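# Finish press work order and sort plates into trays

## Task

Act as the operator of the pressing cell and assume the last shift left things unchecked. Carry out the work order and place the good part in the good tray. A plate whose bearing sits too high and can still be pressed home goes in the rework tray. Any other faulty join goes in the scrap tray. At the end the machine and the gauge must both be idle with no alarm, the guard must be shut, and nothing may remain inside the guard.

## Robot and tools

Robot: two arms, left_arm and right_arm, each carrying a parallel gripper. The left gripper has fingers that fold. Grip with the outer quarter of its pads, because a grip nearer the palm can be loose or can slip. Its fingers also fold if pressed tip-first onto a surface. The right gripper's fingers are rigid.

Scene frame: results give positions in metres and orientations as quaternions (wxyz). The origin is at table height, midway between the nominal arm bases. +z points up, +x points out over the table, and left_arm is on the +y side. The press's open front faces +x. Each gripper's fingers point along its own +z axis and close along its own y axis. end_effector_position is the point between the closed pads. The fingertips reach about 33 mm beyond it, and only 9 mm when fully open.

execute_actions {actions, cameras}: runs actions one after another. An action may hold rows, steps, until, and device commands (machine, gauge).
- Rows: up to 15 per action, and each row lasts one control step (1/30 s). A row is always 18 numbers in [-1, 1], covering both arms even if one stays still. The order is: left dx, dy, dz, rx, ry, rz, left position, force_limit, speed, then the same nine for the right arm.
- dx to rz are offsets, not poses. They are measured from that arm's Hand target as it stood when the action began, along that Hand target's own axes. Every row counts from that same start, and the next action starts from wherever the target then is.
- Scale: 1.0 equals 0.6 m or 180 degrees. rx, ry and rz together form one rotation vector.
- Sending six zeros asks the arm to hold or return to its Hand target.
- For gentle motion, build up offsets gradually: adding 0.01 per row gives about 0.18 m/s.
- steps runs from 1 to 450 (default 15) and must be at least the number of rows. After the last row, the arm keeps heading for that row's target.
- until ends the action early, but it only reads machine and gauge fields. Write a number condition as [comparison, value], for example {"machine": {"state": "idle"}}. {"all": {"status": "ended"}} waits until nothing is moving.

Gripper numbers:
- position: +1 is open (140 mm), about -0.8 is pads touching, and -1 closes until blocked.
- force_limit: from -1 to +1, roughly 14 N to 58 N after a slow close.
- speed: from -1 to +1, about 30 to 250 mm/s. A faster close squeezes harder.
- To leave a gripper alone, repeat the values you last sent it, because a 0 is a real command.
- A firm grip shows object_status 2. The other values are 0 (moving), 1 (blocked while opening) and 3 (reached the commanded position, or the pads met).
- To tighten a grip, raise force_limit and nudge position from -1 to -0.98.

move {target, speed, blend, stop_force, zero, blocking, cameras}: drives each gripper in a straight line.
- target is one 18-number row, or a list of up to 15 rows. Each row is an offset from the Hand targets at the start of the move, in the same layout and scale as execute_actions.
- speed is 0.002 to 2 m/s, default 0.25.
- blend is a corner radius in metres.
- stop_force is 10 to 80 N and ends an arm's path on contact. Use it only when moving slowly, not while the gripper is turning, and not when leaving a contact.
- blocking=false returns early; after that, call wait or stop before sending anything new.
- The result adds a move: line reporting done, off_target, held, fault and so on.
- Paths do not steer around obstacles or the other arm. Keep paths away from each arm's own base.

Other tools:
- wait {seconds 0–10}: lets the scene run on.
- stop: brakes a running move.
- zoom_image {camera, region [x0,y0,x1,y1]}: region is at most 504x504 px. Cameras are cam_high, cam_low, cam_nest, cam_left_wrist and cam_right_wrist, each 896x504.
- show_instructions: shows the reference images, including the work order.
- finished_scene {scene}: ends the scene and cannot be undone.

machine (servo press): a flat-nosed ram sits above a clamping nest, and a powered guard surrounds them.
- A plate goes into the nest with its bore up. The jaws centre it and grip its rim.
- A loose sleeve must stand square on the bearing and be centred to about 1 mm before pressing.
- Commands:
  - guard: shut or open.
  - clamp: clamp or open.
  - page: setup, readings or curve.
  - Registers are written with register, value (-12000 to 12000) and write:true all in the same object.
  - Keys: cycle_start, feed_hold, reset, home, touch, tare.
  - A list of up to 8 such objects runs them in order.
- Heights are in mm above the nest plane and forces are in N.
- cycle_start runs the program in 'program'. It needs the guard shut, a piece clamped, the ram at rest and no alarm.
- touch lowers the ram to 40 N and reports touch_z.
- Only reset ends a running cycle early. After that, home raises the ram.
- Check setup registers against the work order before pressing: program, revision, seat_force, force_max, windows, ram_zero, cell_gain and cell_zero.
- Result fields: state, guard_state, clamp_state, entry (how the last entry or key was answered), alarm, and the fields on the current page. The readings page shows join_f, peak_f, end_z, ok and pos_z.
- Never hold a part over the nest with a gripper, and never block the guard, because either one is a cabinet fault.

gauge: set one round piece flat on its plate, within 40 mm of the centre, then send measure:true.
- message measure_taken means the reading has started. It is finished only when readings counts up, about 12 s later.
- no_1 to no_5 give the measured dimensions in mm.
- Keep the arms and other pieces clear of the space under the lens.

Avoid the following:
- Dropping parts or releasing them while they move.
- Anything leaving the table.
- Contact between the arms.
- Pressing past a firm contact. 144 N on an arm, or a joint torque at its limit, stops that arm for 10 s.
- Long stretched-out holds that overheat the motors.

Each tool is called as name(argument=value, ...), one argument or row to a line, values as JSON.

Reference images:

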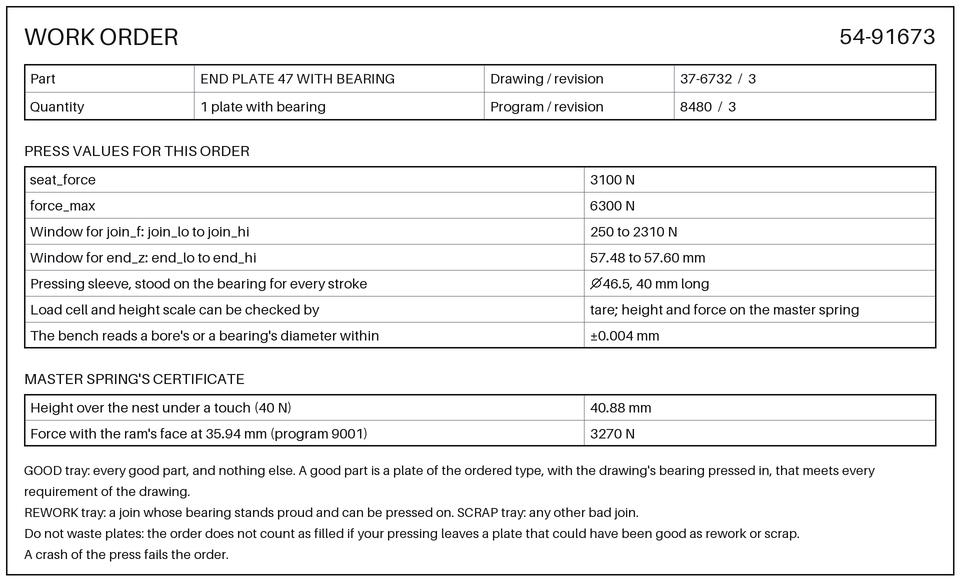

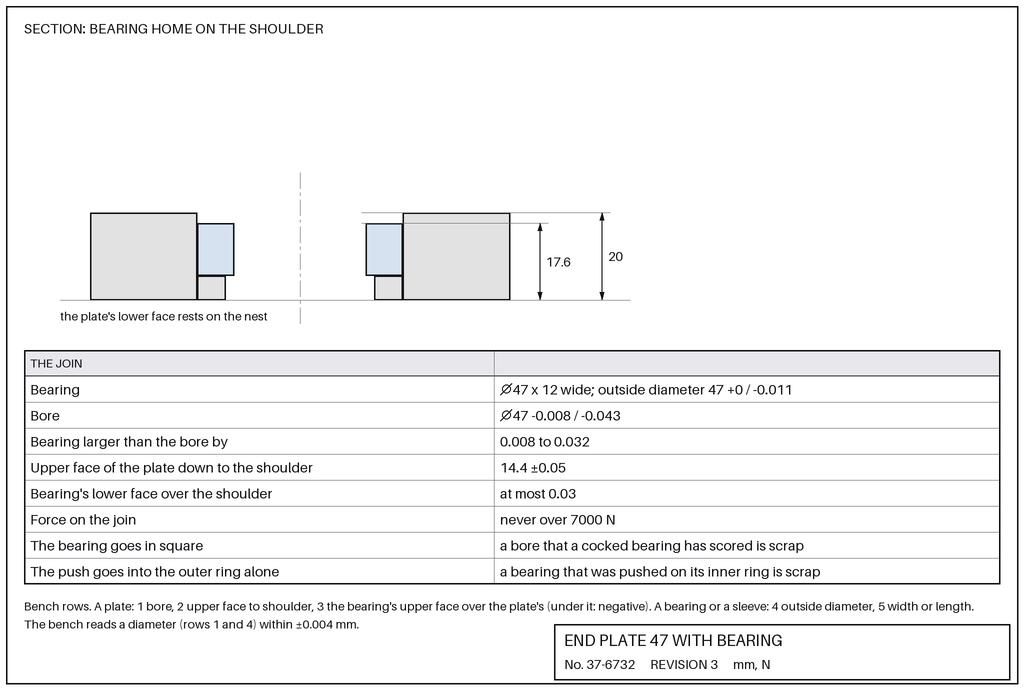

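## Session

execute_actions(
  actions=[],
)

Scene clock: 0.00 s.
left_arm: end_effector_position=(+0.6682, +0.3300, +0.1274) position_measured=3 object_status=3 end_effector_quat_wxyz=(-0.186, -0.489, +0.851, -0.043) | right_arm: end_effector_position=(+0.6513, -0.6666, +0.1570) position_measured=3 object_status=3 end_effector_quat_wxyz=(+0.038, +0.951, +0.263, +0.159)
Joint positions: left_arm=[-0.204 0.547 1.722 -0.341 1.128 3.665] | right_arm=[-0.314 0.275 2.07 0.25 0.504 0.484]
Joint velocities: within noise
Joint torques (N m): no reading
External joint torques (N m): no reading
Flange force (N): no reading
Hand target: left_arm +0.6682, +0.3300, +0.1274; -0.186, -0.489, +0.851, -0.043 | right_arm +0.6513, -0.6666, +0.1570; +0.038, +0.951, +0.263, +0.159
Tool commands: left_gripper/position=+1.0 left_gripper/force_limit=+1.0 left_gripper/speed=+1.0 right_gripper/position=+1.0 right_gripper/force_limit=+1.0 right_gripper/speed=+1.0
machine.setup: program=+8480 ram_zero=+168.181 seat_force=+8800 force_max=+12000 join_lo=+250 join_hi=+2310 end_lo=+57.480 end_hi=+57.600 cell_gain=+1.021 cell_zero=+86 program_revision=+3 program_top=+57.600 stored1_number=+5528 stored1_revision=+6 stored2_number=+5671 stored2_revision=+2 stored3_number=+8480 stored3_revision=+3 stored4_number=+1248 stored4_revision=+4 stored5_number=+9001 stored5_revision=+1
machine: state=idle guard_state=shut clamp_state=closed_empty guard_answer=taken clamp_answer=taken page=setup entry=no_entry entries=0 alarm=no_alarm queue=idle queue_left=0
gauge: message=nothing_yet readings=0 no_1=0.000 no_2=0.000 no_3=0.000 no_4=0.000 no_5=0.000

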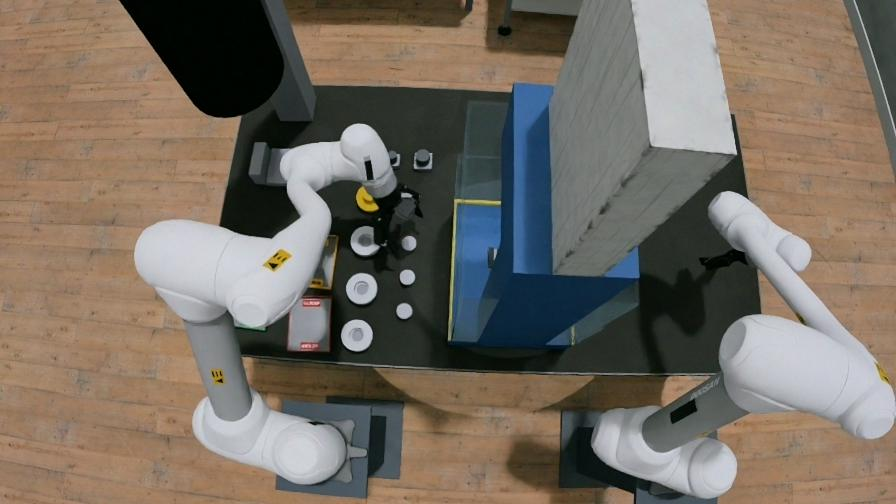

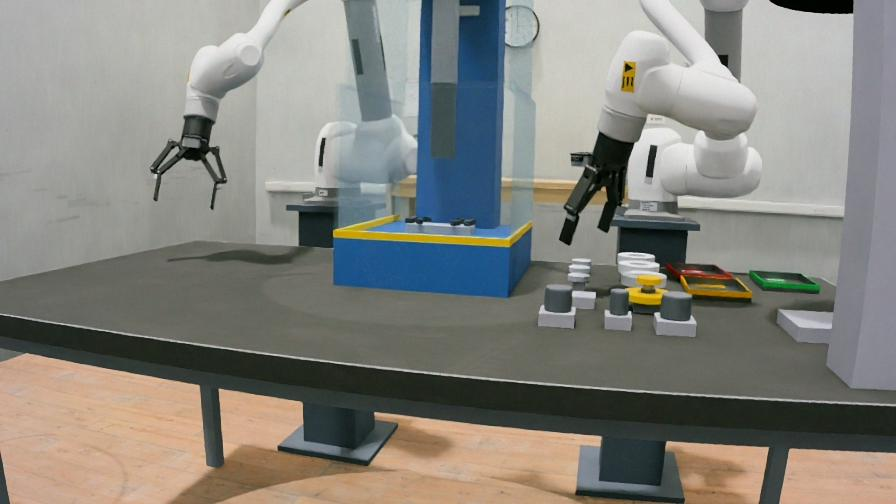

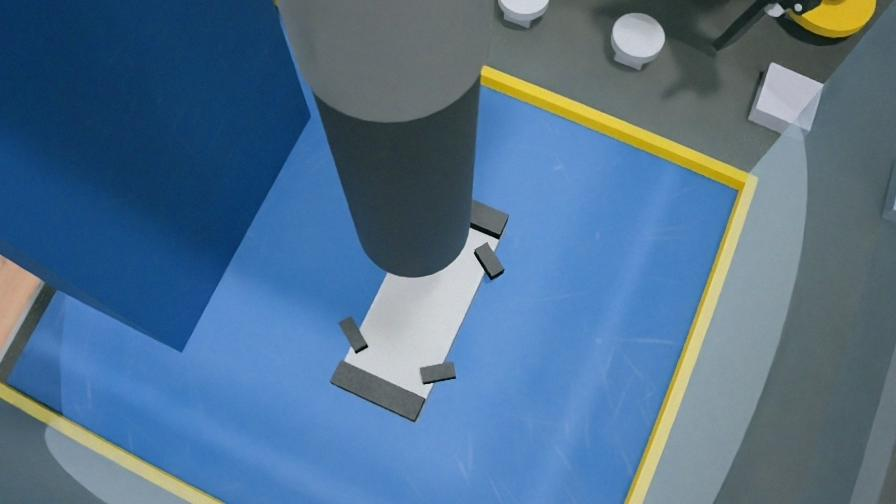

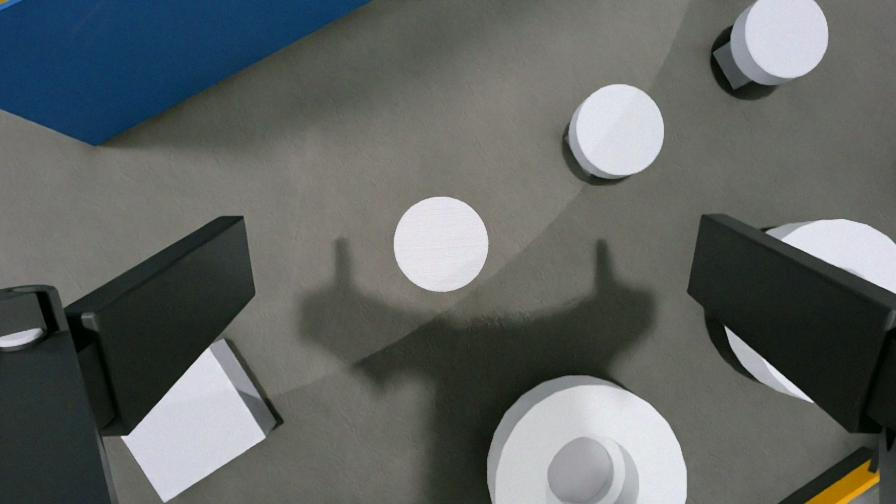

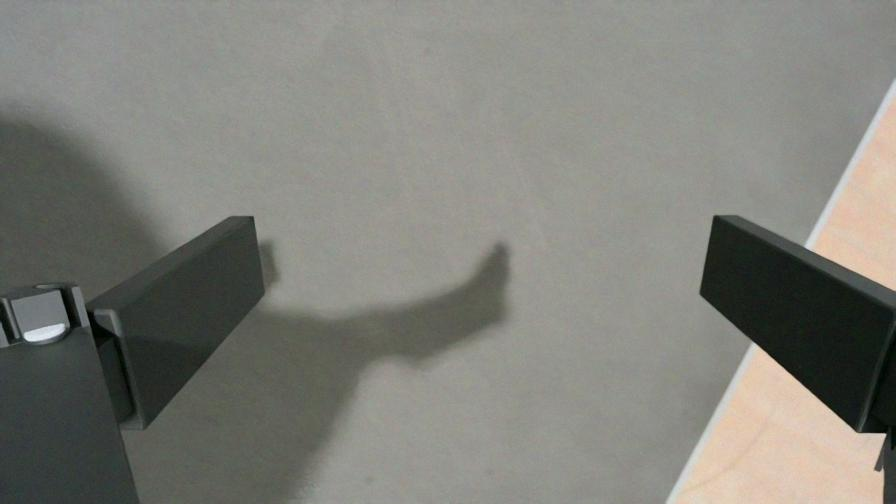

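zoom_image(
  camera="cam_nest",
  region=[280, 180, 560, 440],
)

zoom_image(
  camera="cam_low",
  region=[520, 210, 840, 370],
)

zoom_image(
  camera="cam_high",
  region=[220, 120, 460, 370],
)

Scaled by 1.800 from the camera's 896x504 image, which has a finer 1280x720 frame.

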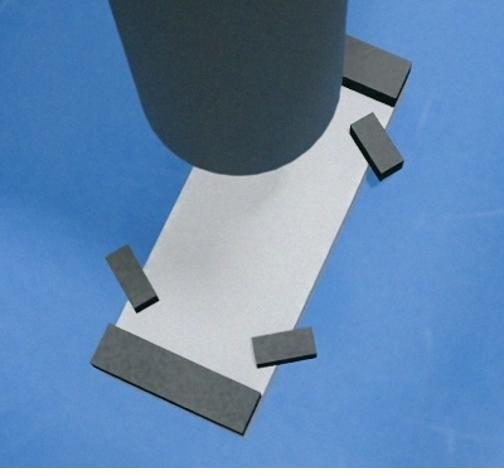

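Scaled by 1.575 from the camera's 896x504 image, which has a finer 1280x720 frame.

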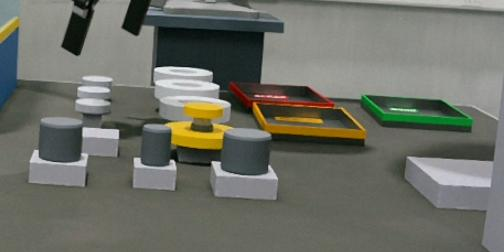

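Scaled by 2.016 from the camera's 896x504 image, which has a finer 1280x720 frame.

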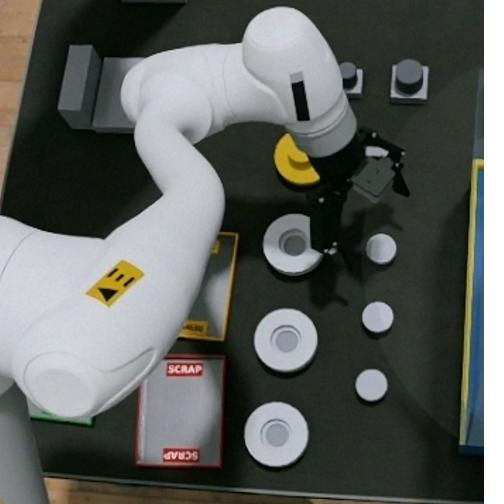

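execute_actions(
  actions=[
    {"machine":[{"tare":true},{"register":"seat_force","value":3100,"write":true},{"register":"force_max","value":6300,"write":true},{"guard":"open"},{"clamp":"open"}],"steps":200,"until":{"machine":{"queue":["!=","running"]}}},
    {"machine":{"page":"readings"},"steps":40},
  ],
)

Scene clock: 37.63 s.
left_arm: end_effector_position=(+0.6682, +0.3300, +0.1274) position_measured=3 object_status=3 end_effector_quat_wxyz=(-0.186, -0.489, +0.851, -0.043) | right_arm: end_effector_position=(+0.6513, -0.6666, +0.1570) position_measured=3 object_status=3 end_effector_quat_wxyz=(+0.038, +0.951, +0.263, +0.159)
Joint positions: left_arm=[-0.204 0.547 1.722 -0.341 1.128 3.665] | right_arm=[-0.314 0.275 2.07 0.25 0.504 0.484]
Joint velocities: within noise
Joint torques (N m): left_arm=[-0.21 -89.04 -31.55 2.78 0.98 0.27] | right_arm=[0.67 -60.31 -33.07 2.51 -0.84 -0.12]
External joint torques (N m): left_arm=[0.08 4.6 1.13 -0.36 -0.21 -0.26] | right_arm=[-0.78 0 1.15 0.76 0.08 0.13]
External joint torques at the end of the 1st action: left_arm=[-0.31 4.31 0.99 -0.34 -0.2 -0.27] | right_arm=[-0.39 -0.09 0.92 0.81 0.06 0.12]
Flange force (N): left_arm=[-2.7 -3.6 4.6] | right_arm=[-3.1 -0.6 0.2]
Flange force at the end of the 1st action (N): left_arm=[-2.1 -3.7 4.4] | right_arm=[-2.4 -0.8 0.2]
Hand target: left_arm +0.6682, +0.3300, +0.1274; -0.186, -0.489, +0.851, -0.043 | right_arm +0.6513, -0.6666, +0.1570; +0.038, +0.951, +0.263, +0.159
Tool commands: left_gripper/position=+1.0 left_gripper/force_limit=+1.0 left_gripper/speed=+1.0 right_gripper/position=+1.0 right_gripper/force_limit=+1.0 right_gripper/speed=+1.0
machine.readings: force=+0 touch_z=+0.000 join_f=+0 peak_f=+0 end_z=+0.000 ok=+0 pos_z=+151.819 cycles=+0
machine: state=idle guard_state=open clamp_state=open guard_answer=taken clamp_answer=taken page=readings entry=taken entries=3 alarm=no_alarm queue=done queue_left=0
gauge: message=nothing_yet readings=0 no_1=0.000 no_2=0.000 no_3=0.000 no_4=0.000 no_5=0.000

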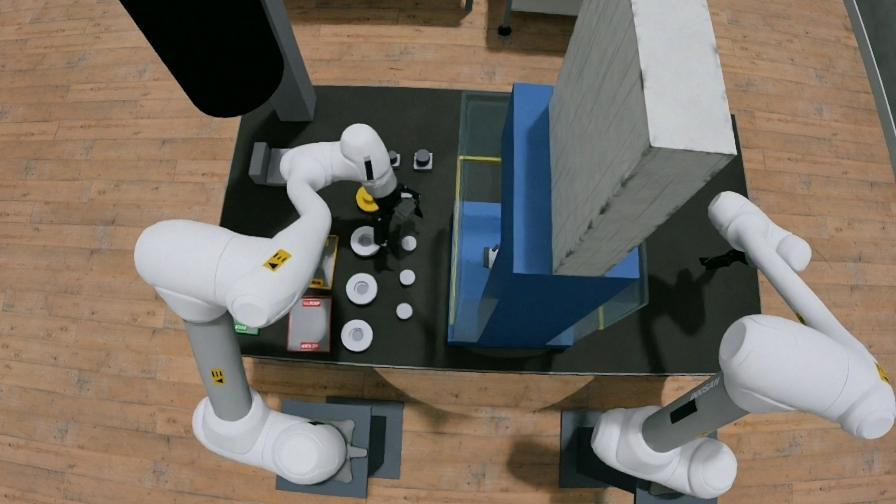

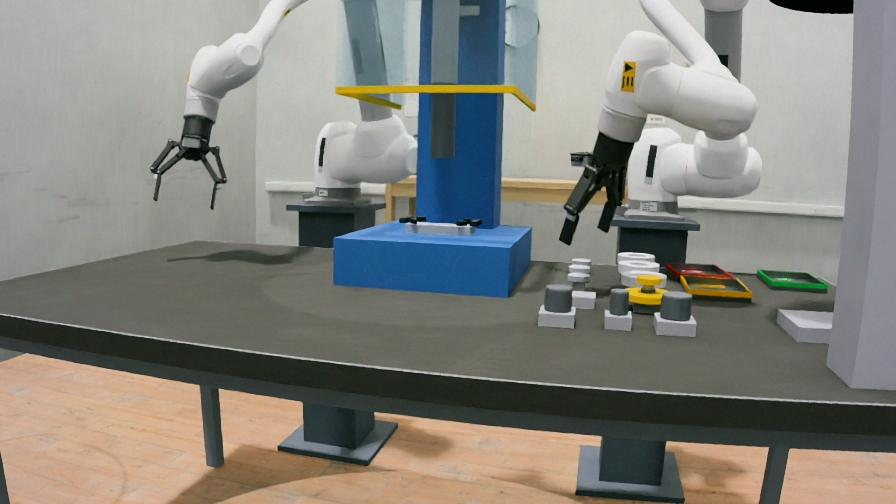

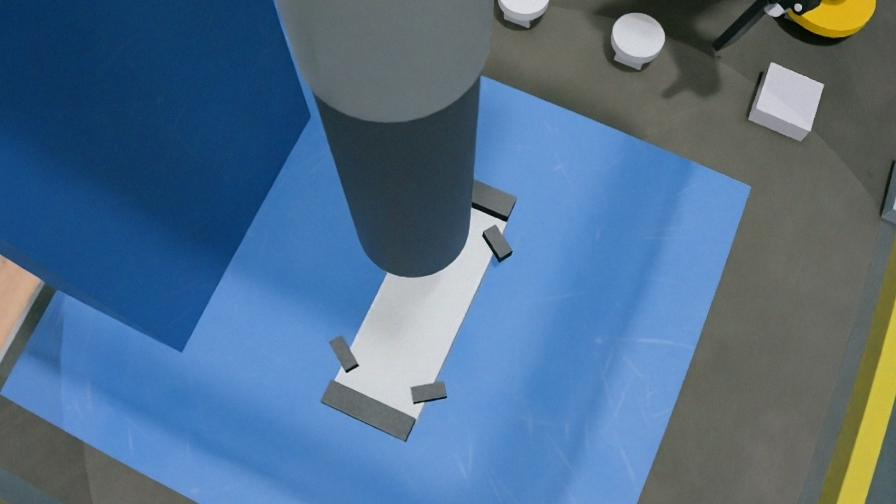

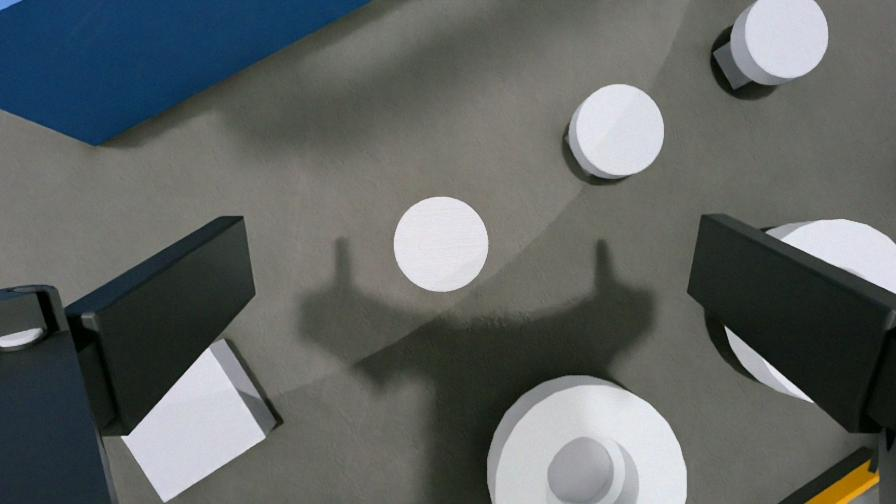

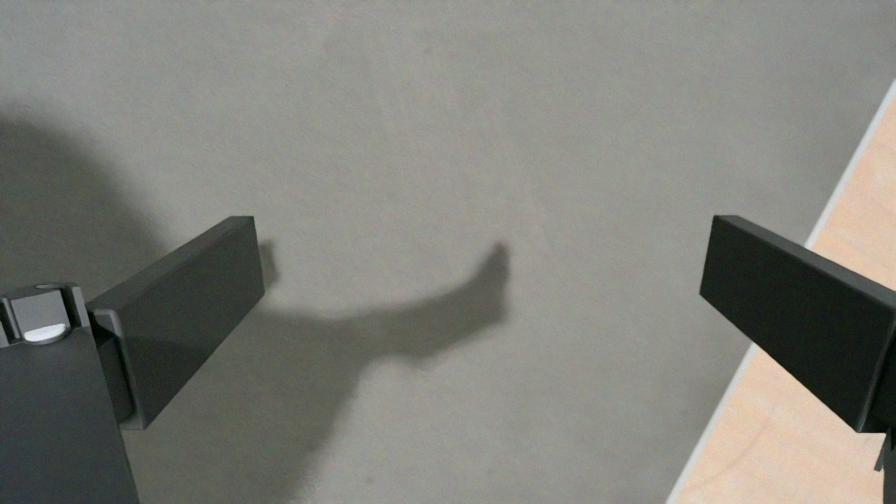

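move(
  target=[0.1348,0.3294,-0.2202,0.0656,-0.105,-0.166,1,1,1,0,0,0,0,0,0,1,1,1],
  cameras=["cam_high","cam_low","cam_nest","cam_left_wrist"],
)

Scene clock: 73.17 s.
left_arm: end_effector_position=(+0.5000, +0.4001, +0.3002) position_measured=3 object_status=3 end_effector_quat_wxyz=(-0.001, +0.707, -0.707, +0.000) | right_arm: end_effector_position=(+0.6513, -0.6666, +0.1570) position_measured=3 object_status=3 end_effector_quat_wxyz=(+0.038, +0.951, +0.263, +0.159)
Joint positions: left_arm=[-0.332 0 2.041 0.001 1.099 2.82] | right_arm=[-0.314 0.275 2.07 0.25 0.504 0.484]
Joint velocities: within noise
Joint torques (N m): left_arm=[0.13 -41.41 -38.65 4.21 0.17 0.27] | right_arm=[0.62 -60.03 -33.09 2.46 -0.82 -0.14]
External joint torques (N m): left_arm=[-0.23 4.19 1.16 -0.4 -0.2 -0.27] | right_arm=[-0.84 -0.26 1.16 0.81 0.05 0.15]
Flange force (N): left_arm=[2.2 -4.4 5.2] | right_arm=[-3.4 -0.8 -0.2]
Hand target: left_arm +0.5000, +0.4001, +0.3002; -0.001, +0.707, -0.707, +0.000 | right_arm +0.6513, -0.6666, +0.1570; +0.038, +0.951, +0.263, +0.159
Off the commanded pose: left_arm 0.000 m, 0 deg | right_arm 0.000 m, 0 deg.
machine.readings: force=+0 touch_z=+0.000 join_f=+0 peak_f=+0 end_z=+0.000 ok=+0 pos_z=+151.819 cycles=+0
machine: state=idle guard_state=open clamp_state=open guard_answer=taken clamp_answer=taken page=readings entry=taken entries=3 alarm=no_alarm queue=done queue_left=0
gauge: message=nothing_yet readings=0 no_1=0.000 no_2=0.000 no_3=0.000 no_4=0.000 no_5=0.000
move: done
Images, in order (width x height): cam_high 896x504, cam_low 896x504, cam_nest 896x504, cam_left_wrist 896x504.

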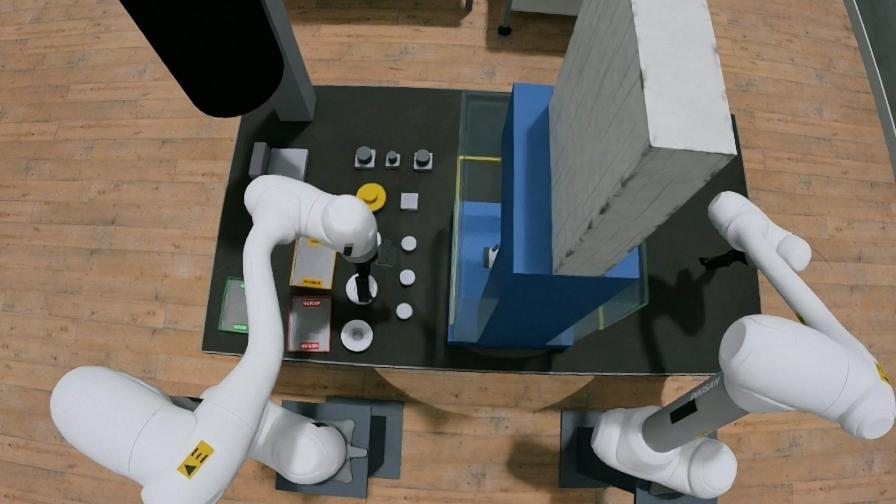

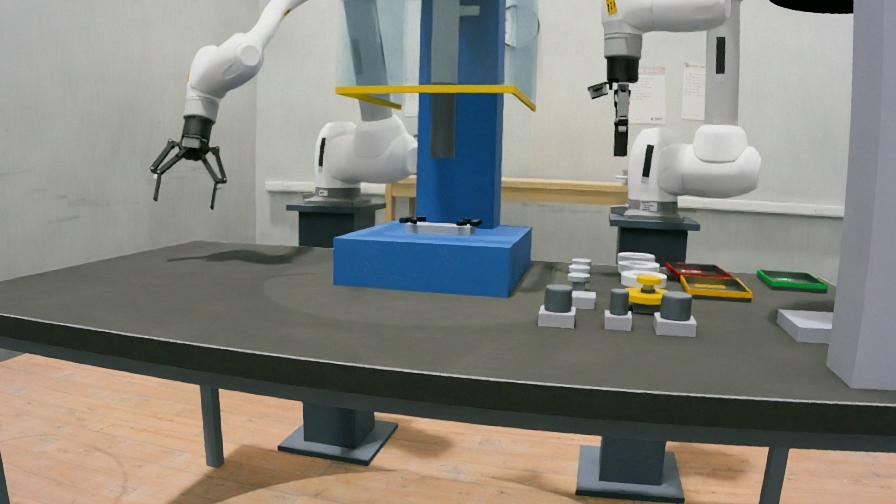

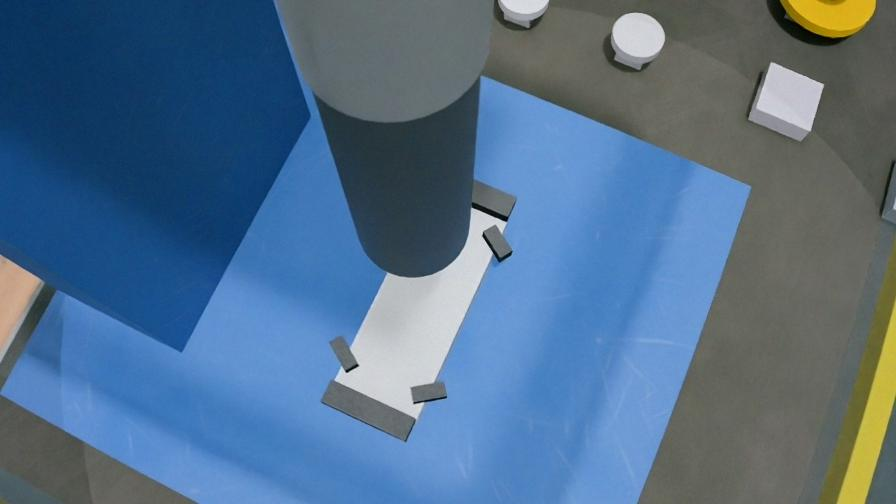

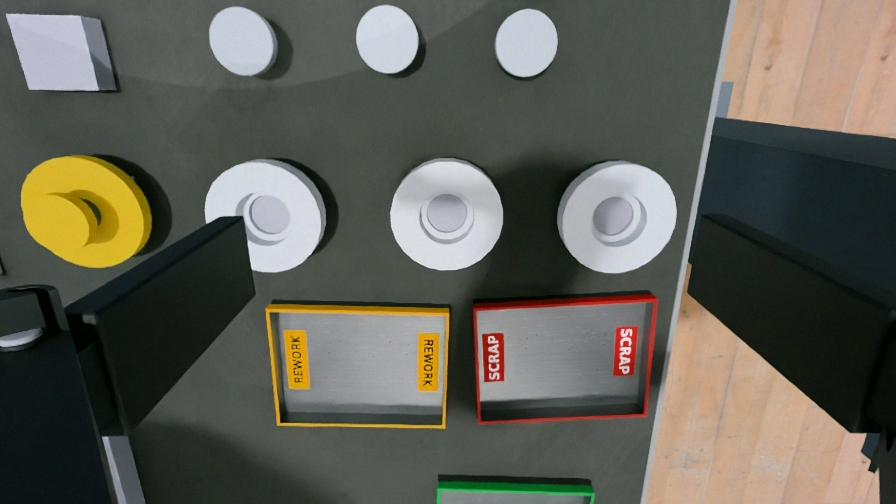

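move(
  target=[0,0,0.2,0,0,0,1,1,1,0,0,0,0,0,0,1,1,1],
  cameras=["cam_left_wrist"],
)

zoom_image(
  camera="cam_left_wrist",
  region=[300, 0, 640, 300],
)

Scene clock: 93.13 s.
left_arm: end_effector_position=(+0.5002, +0.4001, +0.1803) position_measured=3 object_status=3 end_effector_quat_wxyz=(-0.001, +0.707, -0.707, +0.000) | right_arm: end_effector_position=(+0.6513, -0.6666, +0.1570) position_measured=3 object_status=3 end_effector_quat_wxyz=(+0.038, +0.951, +0.263, +0.159)
Joint positions: left_arm=[-0.332 0.126 2.164 0.001 0.85 2.82] | right_arm=[-0.314 0.275 2.07 0.25 0.504 0.484]
Joint velocities: within noise
Joint torques (N m): left_arm=[0.03 -50.01 -32.83 3.58 0.02 0.28] | right_arm=[0.38 -60.11 -33.14 2.51 -0.86 -0.14]
External joint torques (N m): left_arm=[-0.1 5.47 1.11 -0.36 -0.05 -0.28] | right_arm=[-0.54 -0.22 1.18 0.76 0.09 0.14]
Flange force (N): left_arm=[2.2 -5.6 8.1] | right_arm=[-2.9 -1.1 -0.1]
Hand target: left_arm +0.5002, +0.4001, +0.1802; -0.001, +0.707, -0.707, +0.000 | right_arm +0.6513, -0.6666, +0.1570; +0.038, +0.951, +0.263, +0.159
Off the commanded pose: left_arm 0.000 m, 0 deg | right_arm 0.000 m, 0 deg.
machine.readings: force=+0 touch_z=+0.000 join_f=+0 peak_f=+0 end_z=+0.000 ok=+0 pos_z=+151.819 cycles=+0
machine: state=idle guard_state=open clamp_state=open guard_answer=taken clamp_answer=taken page=readings entry=taken entries=3 alarm=no_alarm queue=done queue_left=0
gauge: message=nothing_yet readings=0 no_1=0.000 no_2=0.000 no_3=0.000 no_4=0.000 no_5=0.000
move: done
Images, in order (width x height): cam_left_wrist 896x504.

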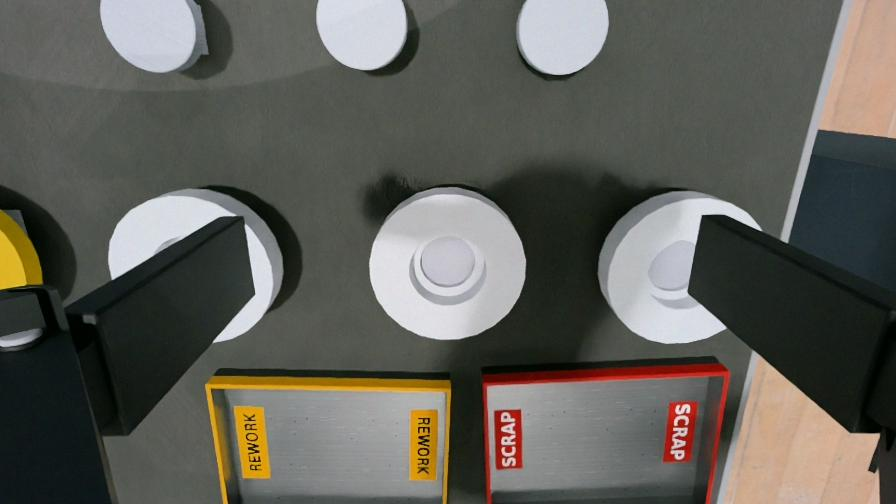

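Scaled by 1.482 from the camera's 896x504 image, which has a finer 1280x720 frame.

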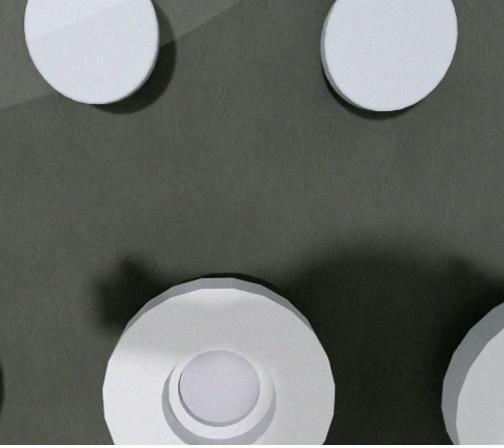

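move(
  target=[0,-0.55,-0.2,0,0,0,1,1,1,0,0,0,0,0,0,1,1,1],
  cameras=["cam_left_wrist","cam_nest"],
  speed=0.4,
)

zoom_image(
  camera="cam_left_wrist",
  region=[100, 0, 604, 300],
)

Scene clock: 131.73 s.
left_arm: end_effector_position=(+0.8300, +0.4001, +0.3007) position_measured=3 object_status=3 end_effector_quat_wxyz=(-0.001, +0.707, -0.707, +0.000) | right_arm: end_effector_position=(+0.6513, -0.6666, +0.1570) position_measured=3 object_status=3 end_effector_quat_wxyz=(+0.038, +0.951, +0.263, +0.159)
Joint positions: left_arm=[-0.205 0.492 1.405 0 1.243 2.948] | right_arm=[-0.314 0.275 2.07 0.25 0.504 0.484]
Joint velocities: within noise
Joint torques (N m): left_arm=[-0.14 -94.59 -40.41 4.46 0.28 0.29] | right_arm=[0.3 -59.93 -33.33 2.49 -0.84 -0.14]
External joint torques (N m): left_arm=[-0.01 6.05 0.7 -0.43 -0.29 -0.29] | right_arm=[-0.45 -0.37 1.43 0.78 0.07 0.15]
Flange force (N): left_arm=[1.5 -7.3 4.4] | right_arm=[-3.2 -1.7 -0.3]
Hand target: left_arm +0.8300, +0.4001, +0.3007; -0.001, +0.707, -0.707, +0.000 | right_arm +0.6513, -0.6666, +0.1570; +0.038, +0.951, +0.263, +0.159
Off the commanded pose: left_arm 0.000 m, 0 deg | right_arm 0.000 m, 0 deg.
machine.readings: force=+0 touch_z=+0.000 join_f=+0 peak_f=+0 end_z=+0.000 ok=+0 pos_z=+151.819 cycles=+0
machine: state=idle guard_state=open clamp_state=open guard_answer=taken clamp_answer=taken page=readings entry=taken entries=3 alarm=no_alarm queue=done queue_left=0
gauge: message=nothing_yet readings=0 no_1=0.000 no_2=0.000 no_3=0.000 no_4=0.000 no_5=0.000
move: done
Images, in order (width x height): cam_nest 896x504, cam_left_wrist 896x504.

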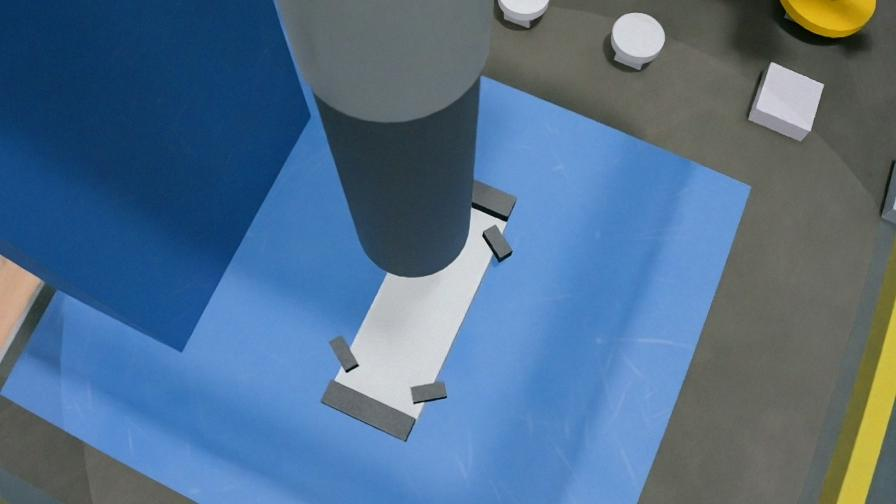

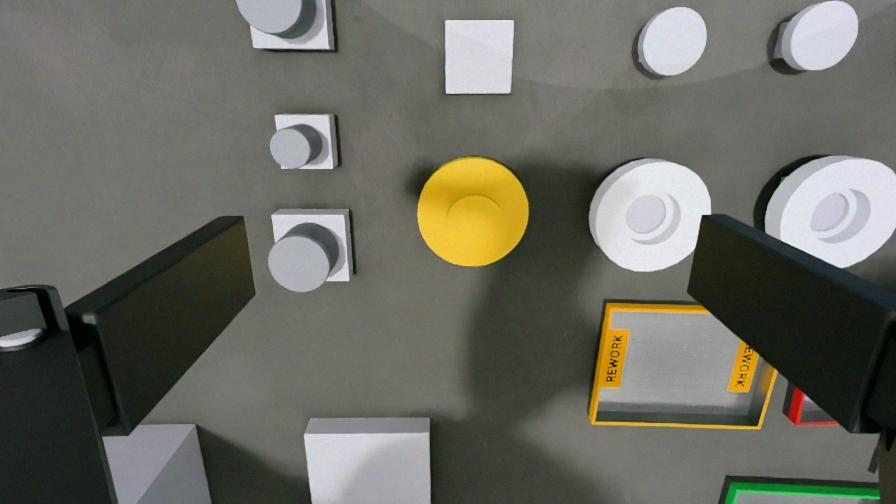

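Scaled by 1.000.

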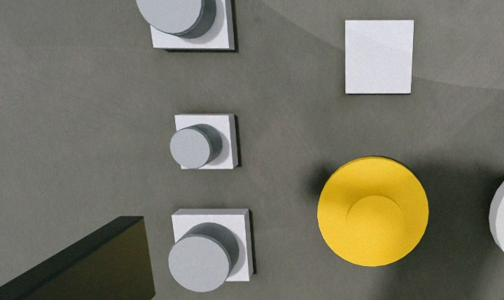

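move(
  target=[0.117,0.383,0,0,0.25,0,1,1,1,0,0,0,0,0,0,1,1,1],
  cameras=["cam_left_wrist","cam_nest","cam_low","cam_high"],
  speed=0.4,
)

zoom_image(
  camera="cam_nest",
  region=[280, 160, 560, 450],
)

Scene clock: 180.50 s.
left_arm: end_effector_position=(+0.8217, +0.3961, +0.3009) position_measured=3 object_status=3 end_effector_quat_wxyz=(+0.009, +0.706, -0.708, +0.010) | right_arm: end_effector_position=(+0.6513, -0.6666, +0.1570) position_measured=3 object_status=3 end_effector_quat_wxyz=(+0.038, +0.951, +0.263, +0.159)
Joint positions: left_arm=[-0.201 0.478 1.427 -0.028 1.23 2.963] | right_arm=[-0.314 0.275 2.07 0.25 0.504 0.484]
Joint velocities: within noise
Joint torques (N m): left_arm=[56.56 -74.15 -49.55 6.89 0.19 0.26] | right_arm=[0.09 -60.23 -33.22 2.46 -0.81 -0.15]
External joint torques (N m): left_arm=[-56.72 -13.32 9.73 -2.92 -0.23 -0.26] | right_arm=[-0.21 -0.08 1.3 0.81 0.04 0.16]
External joint torques when the fault began: left_arm=[-112.88 -3.13 0.67 1.39 -0.9 -0.26]
Flange force (N): left_arm=[62.4 56.4 5.3] | right_arm=[-2.6 -1.6 0.3]
Flange force when the fault began (N): left_arm=[135.6 33.0 4.0]
Hand target: left_arm +0.8217, +0.3961, +0.3009; +0.009, +0.706, -0.708, +0.010 (not the last commanded pose) | right_arm +0.6513, -0.6666, +0.1570; +0.038, +0.951, +0.263, +0.159
Tool commands: left_gripper/position=+1.0 left_gripper/force_limit=+1.0 left_gripper/speed=+1.0 right_gripper/position=+1.0 right_gripper/force_limit=+1.0 right_gripper/speed=+1.0
Off the commanded pose: left_arm 0.231 m, 43 deg | right_arm 0.000 m, 0 deg.
FORCE FAULT: contact force on the left arm reached its limit, and that arm stopped for 10 seconds. The contact can be on any part of that arm, not only on its tool. That arm's remaining commands of this call were not run. That arm's target is now where it stood when the stop ended, not its last command. That arm accepts commands again.
machine.readings: force=+0 touch_z=+0.000 join_f=+0 peak_f=+0 end_z=+0.000 ok=+0 pos_z=+151.819 cycles=+0
machine: state=idle guard_state=open clamp_state=open guard_answer=taken clamp_answer=taken page=readings entry=taken entries=3 alarm=no_alarm queue=done queue_left=0
gauge: message=nothing_yet readings=0 no_1=0.000 no_2=0.000 no_3=0.000 no_4=0.000 no_5=0.000
move: fault (left_arm)
Images, in order (width x height): cam_high 896x504, cam_low 896x504, cam_nest 896x504, cam_left_wrist 896x504.

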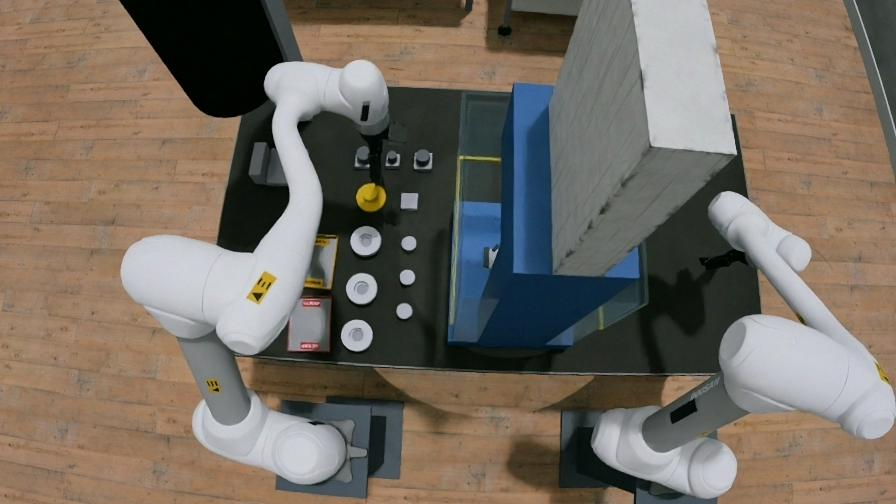

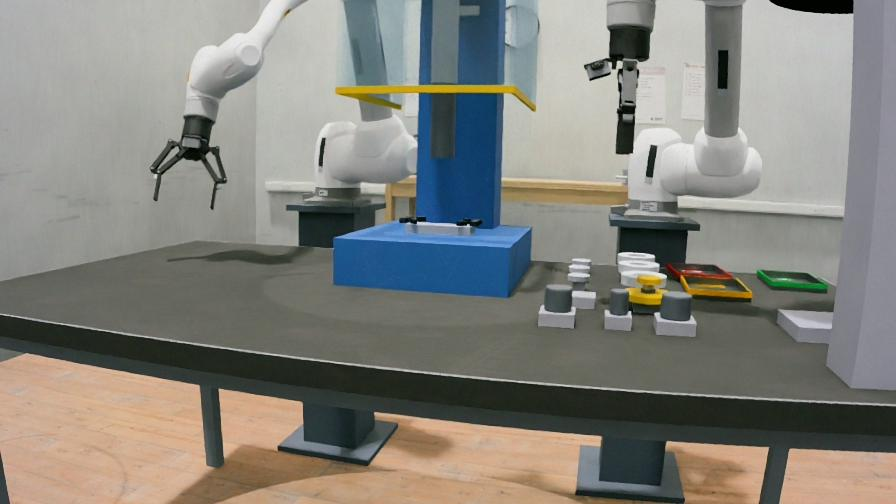

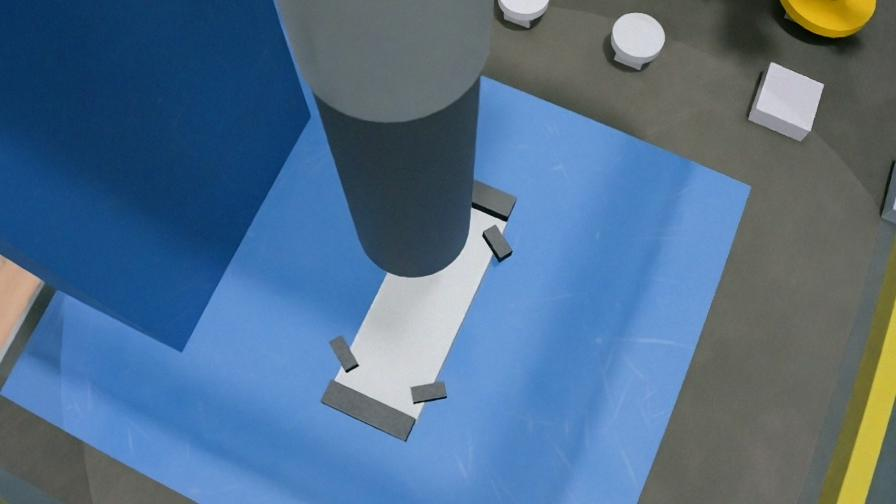

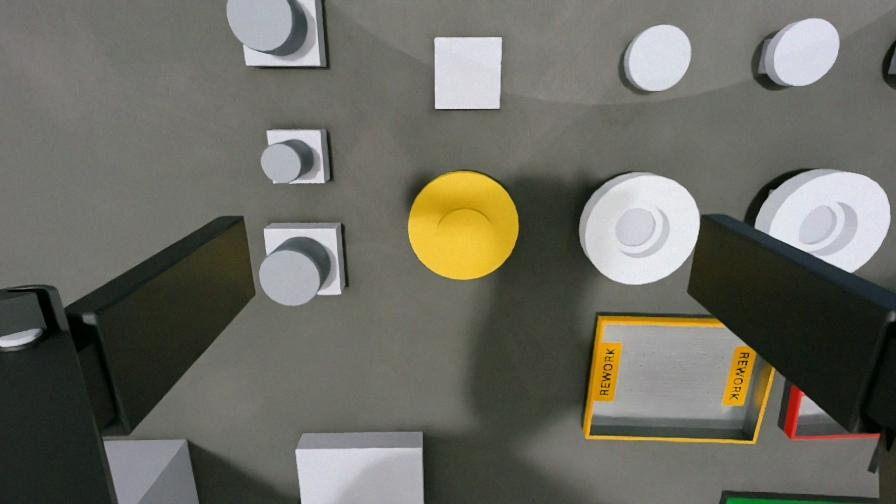

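Scaled by 1.738 from the camera's 896x504 image, which has a finer 1280x720 frame.

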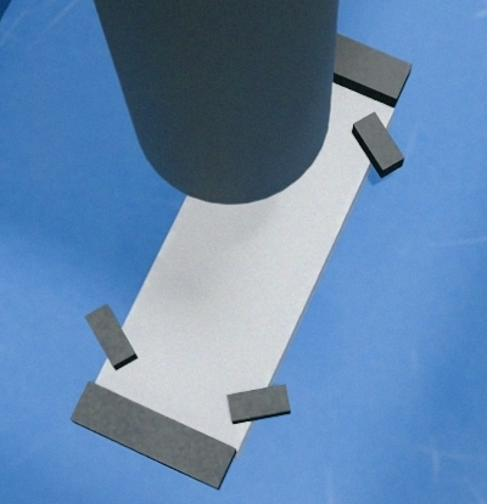

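move(
  target=[
    [0.07,0.05,0,0,0,0,1,1,1,0,0,0,0,0,0,1,1,1],
    [0.117,0.383,0,0,0,0,1,1,1,0,0,0,0,0,0,1,1,1],
    [0.117,0.383,0,0,0.25,0,1,1,1,0,0,0,0,0,0,1,1,1],
  ],
  cameras=["cam_left_wrist","cam_high"],
  speed=0.25,
)

Scene clock: 196.93 s.
left_arm: end_effector_position=(+0.5917, +0.3264, +0.3024) position_measured=3 object_status=3 end_effector_quat_wxyz=(+0.279, +0.649, -0.651, +0.280) | right_arm: end_effector_position=(+0.6513, -0.6666, +0.1570) position_measured=3 object_status=3 end_effector_quat_wxyz=(+0.038, +0.951, +0.263, +0.159)
Joint positions: left_arm=[0.004 0.217 2.009 -0.92 1.149 3.661] | right_arm=[-0.314 0.275 2.07 0.25 0.504 0.484]
Joint velocities: within noise
Joint torques (N m): left_arm=[-0.23 -58.01 -32.04 0.76 1.16 0.1] | right_arm=[0.32 -60.02 -32.95 2.49 -0.84 -0.13]
External joint torques (N m): left_arm=[0.1 4.47 0.8 -0.29 -0.17 -0.1] | right_arm=[-0.38 -0.3 1.04 0.78 0.07 0.14]
Flange force (N): left_arm=[-4.2 -4.8 3.9] | right_arm=[-2.6 -1.1 -0.2]
Hand target: left_arm +0.5917, +0.3265, +0.3024; +0.279, +0.649, -0.651, +0.280 | right_arm +0.6513, -0.6666, +0.1570; +0.038, +0.951, +0.263, +0.159
Off the commanded pose: left_arm 0.000 m, 0 deg | right_arm 0.000 m, 0 deg.
machine.readings: force=+0 touch_z=+0.000 join_f=+0 peak_f=+0 end_z=+0.000 ok=+0 pos_z=+151.819 cycles=+0
machine: state=idle guard_state=open clamp_state=open guard_answer=taken clamp_answer=taken page=readings entry=taken entries=3 alarm=no_alarm queue=done queue_left=0
gauge: message=nothing_yet readings=0 no_1=0.000 no_2=0.000 no_3=0.000 no_4=0.000 no_5=0.000
move: done
Images, in order (width x height): cam_high 896x504, cam_left_wrist 896x504.

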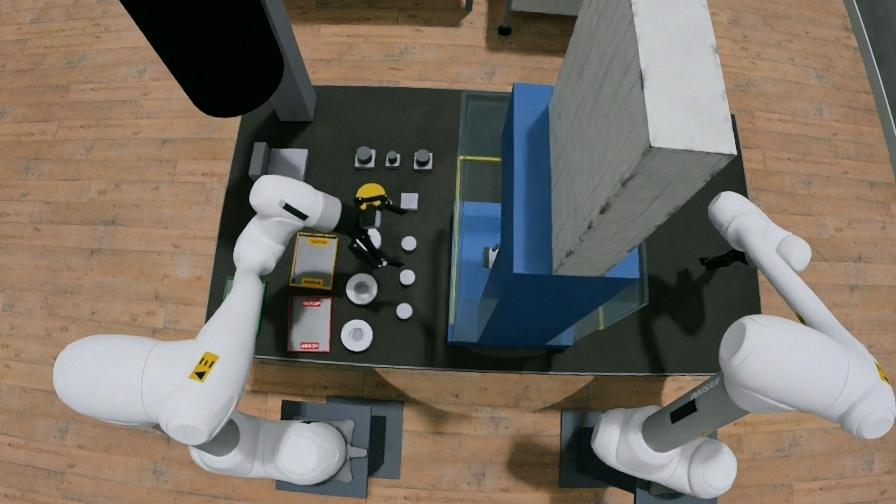

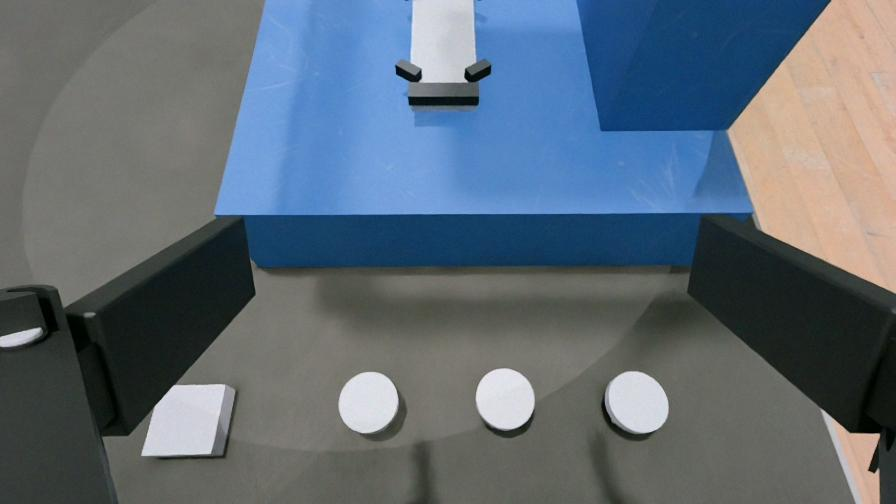

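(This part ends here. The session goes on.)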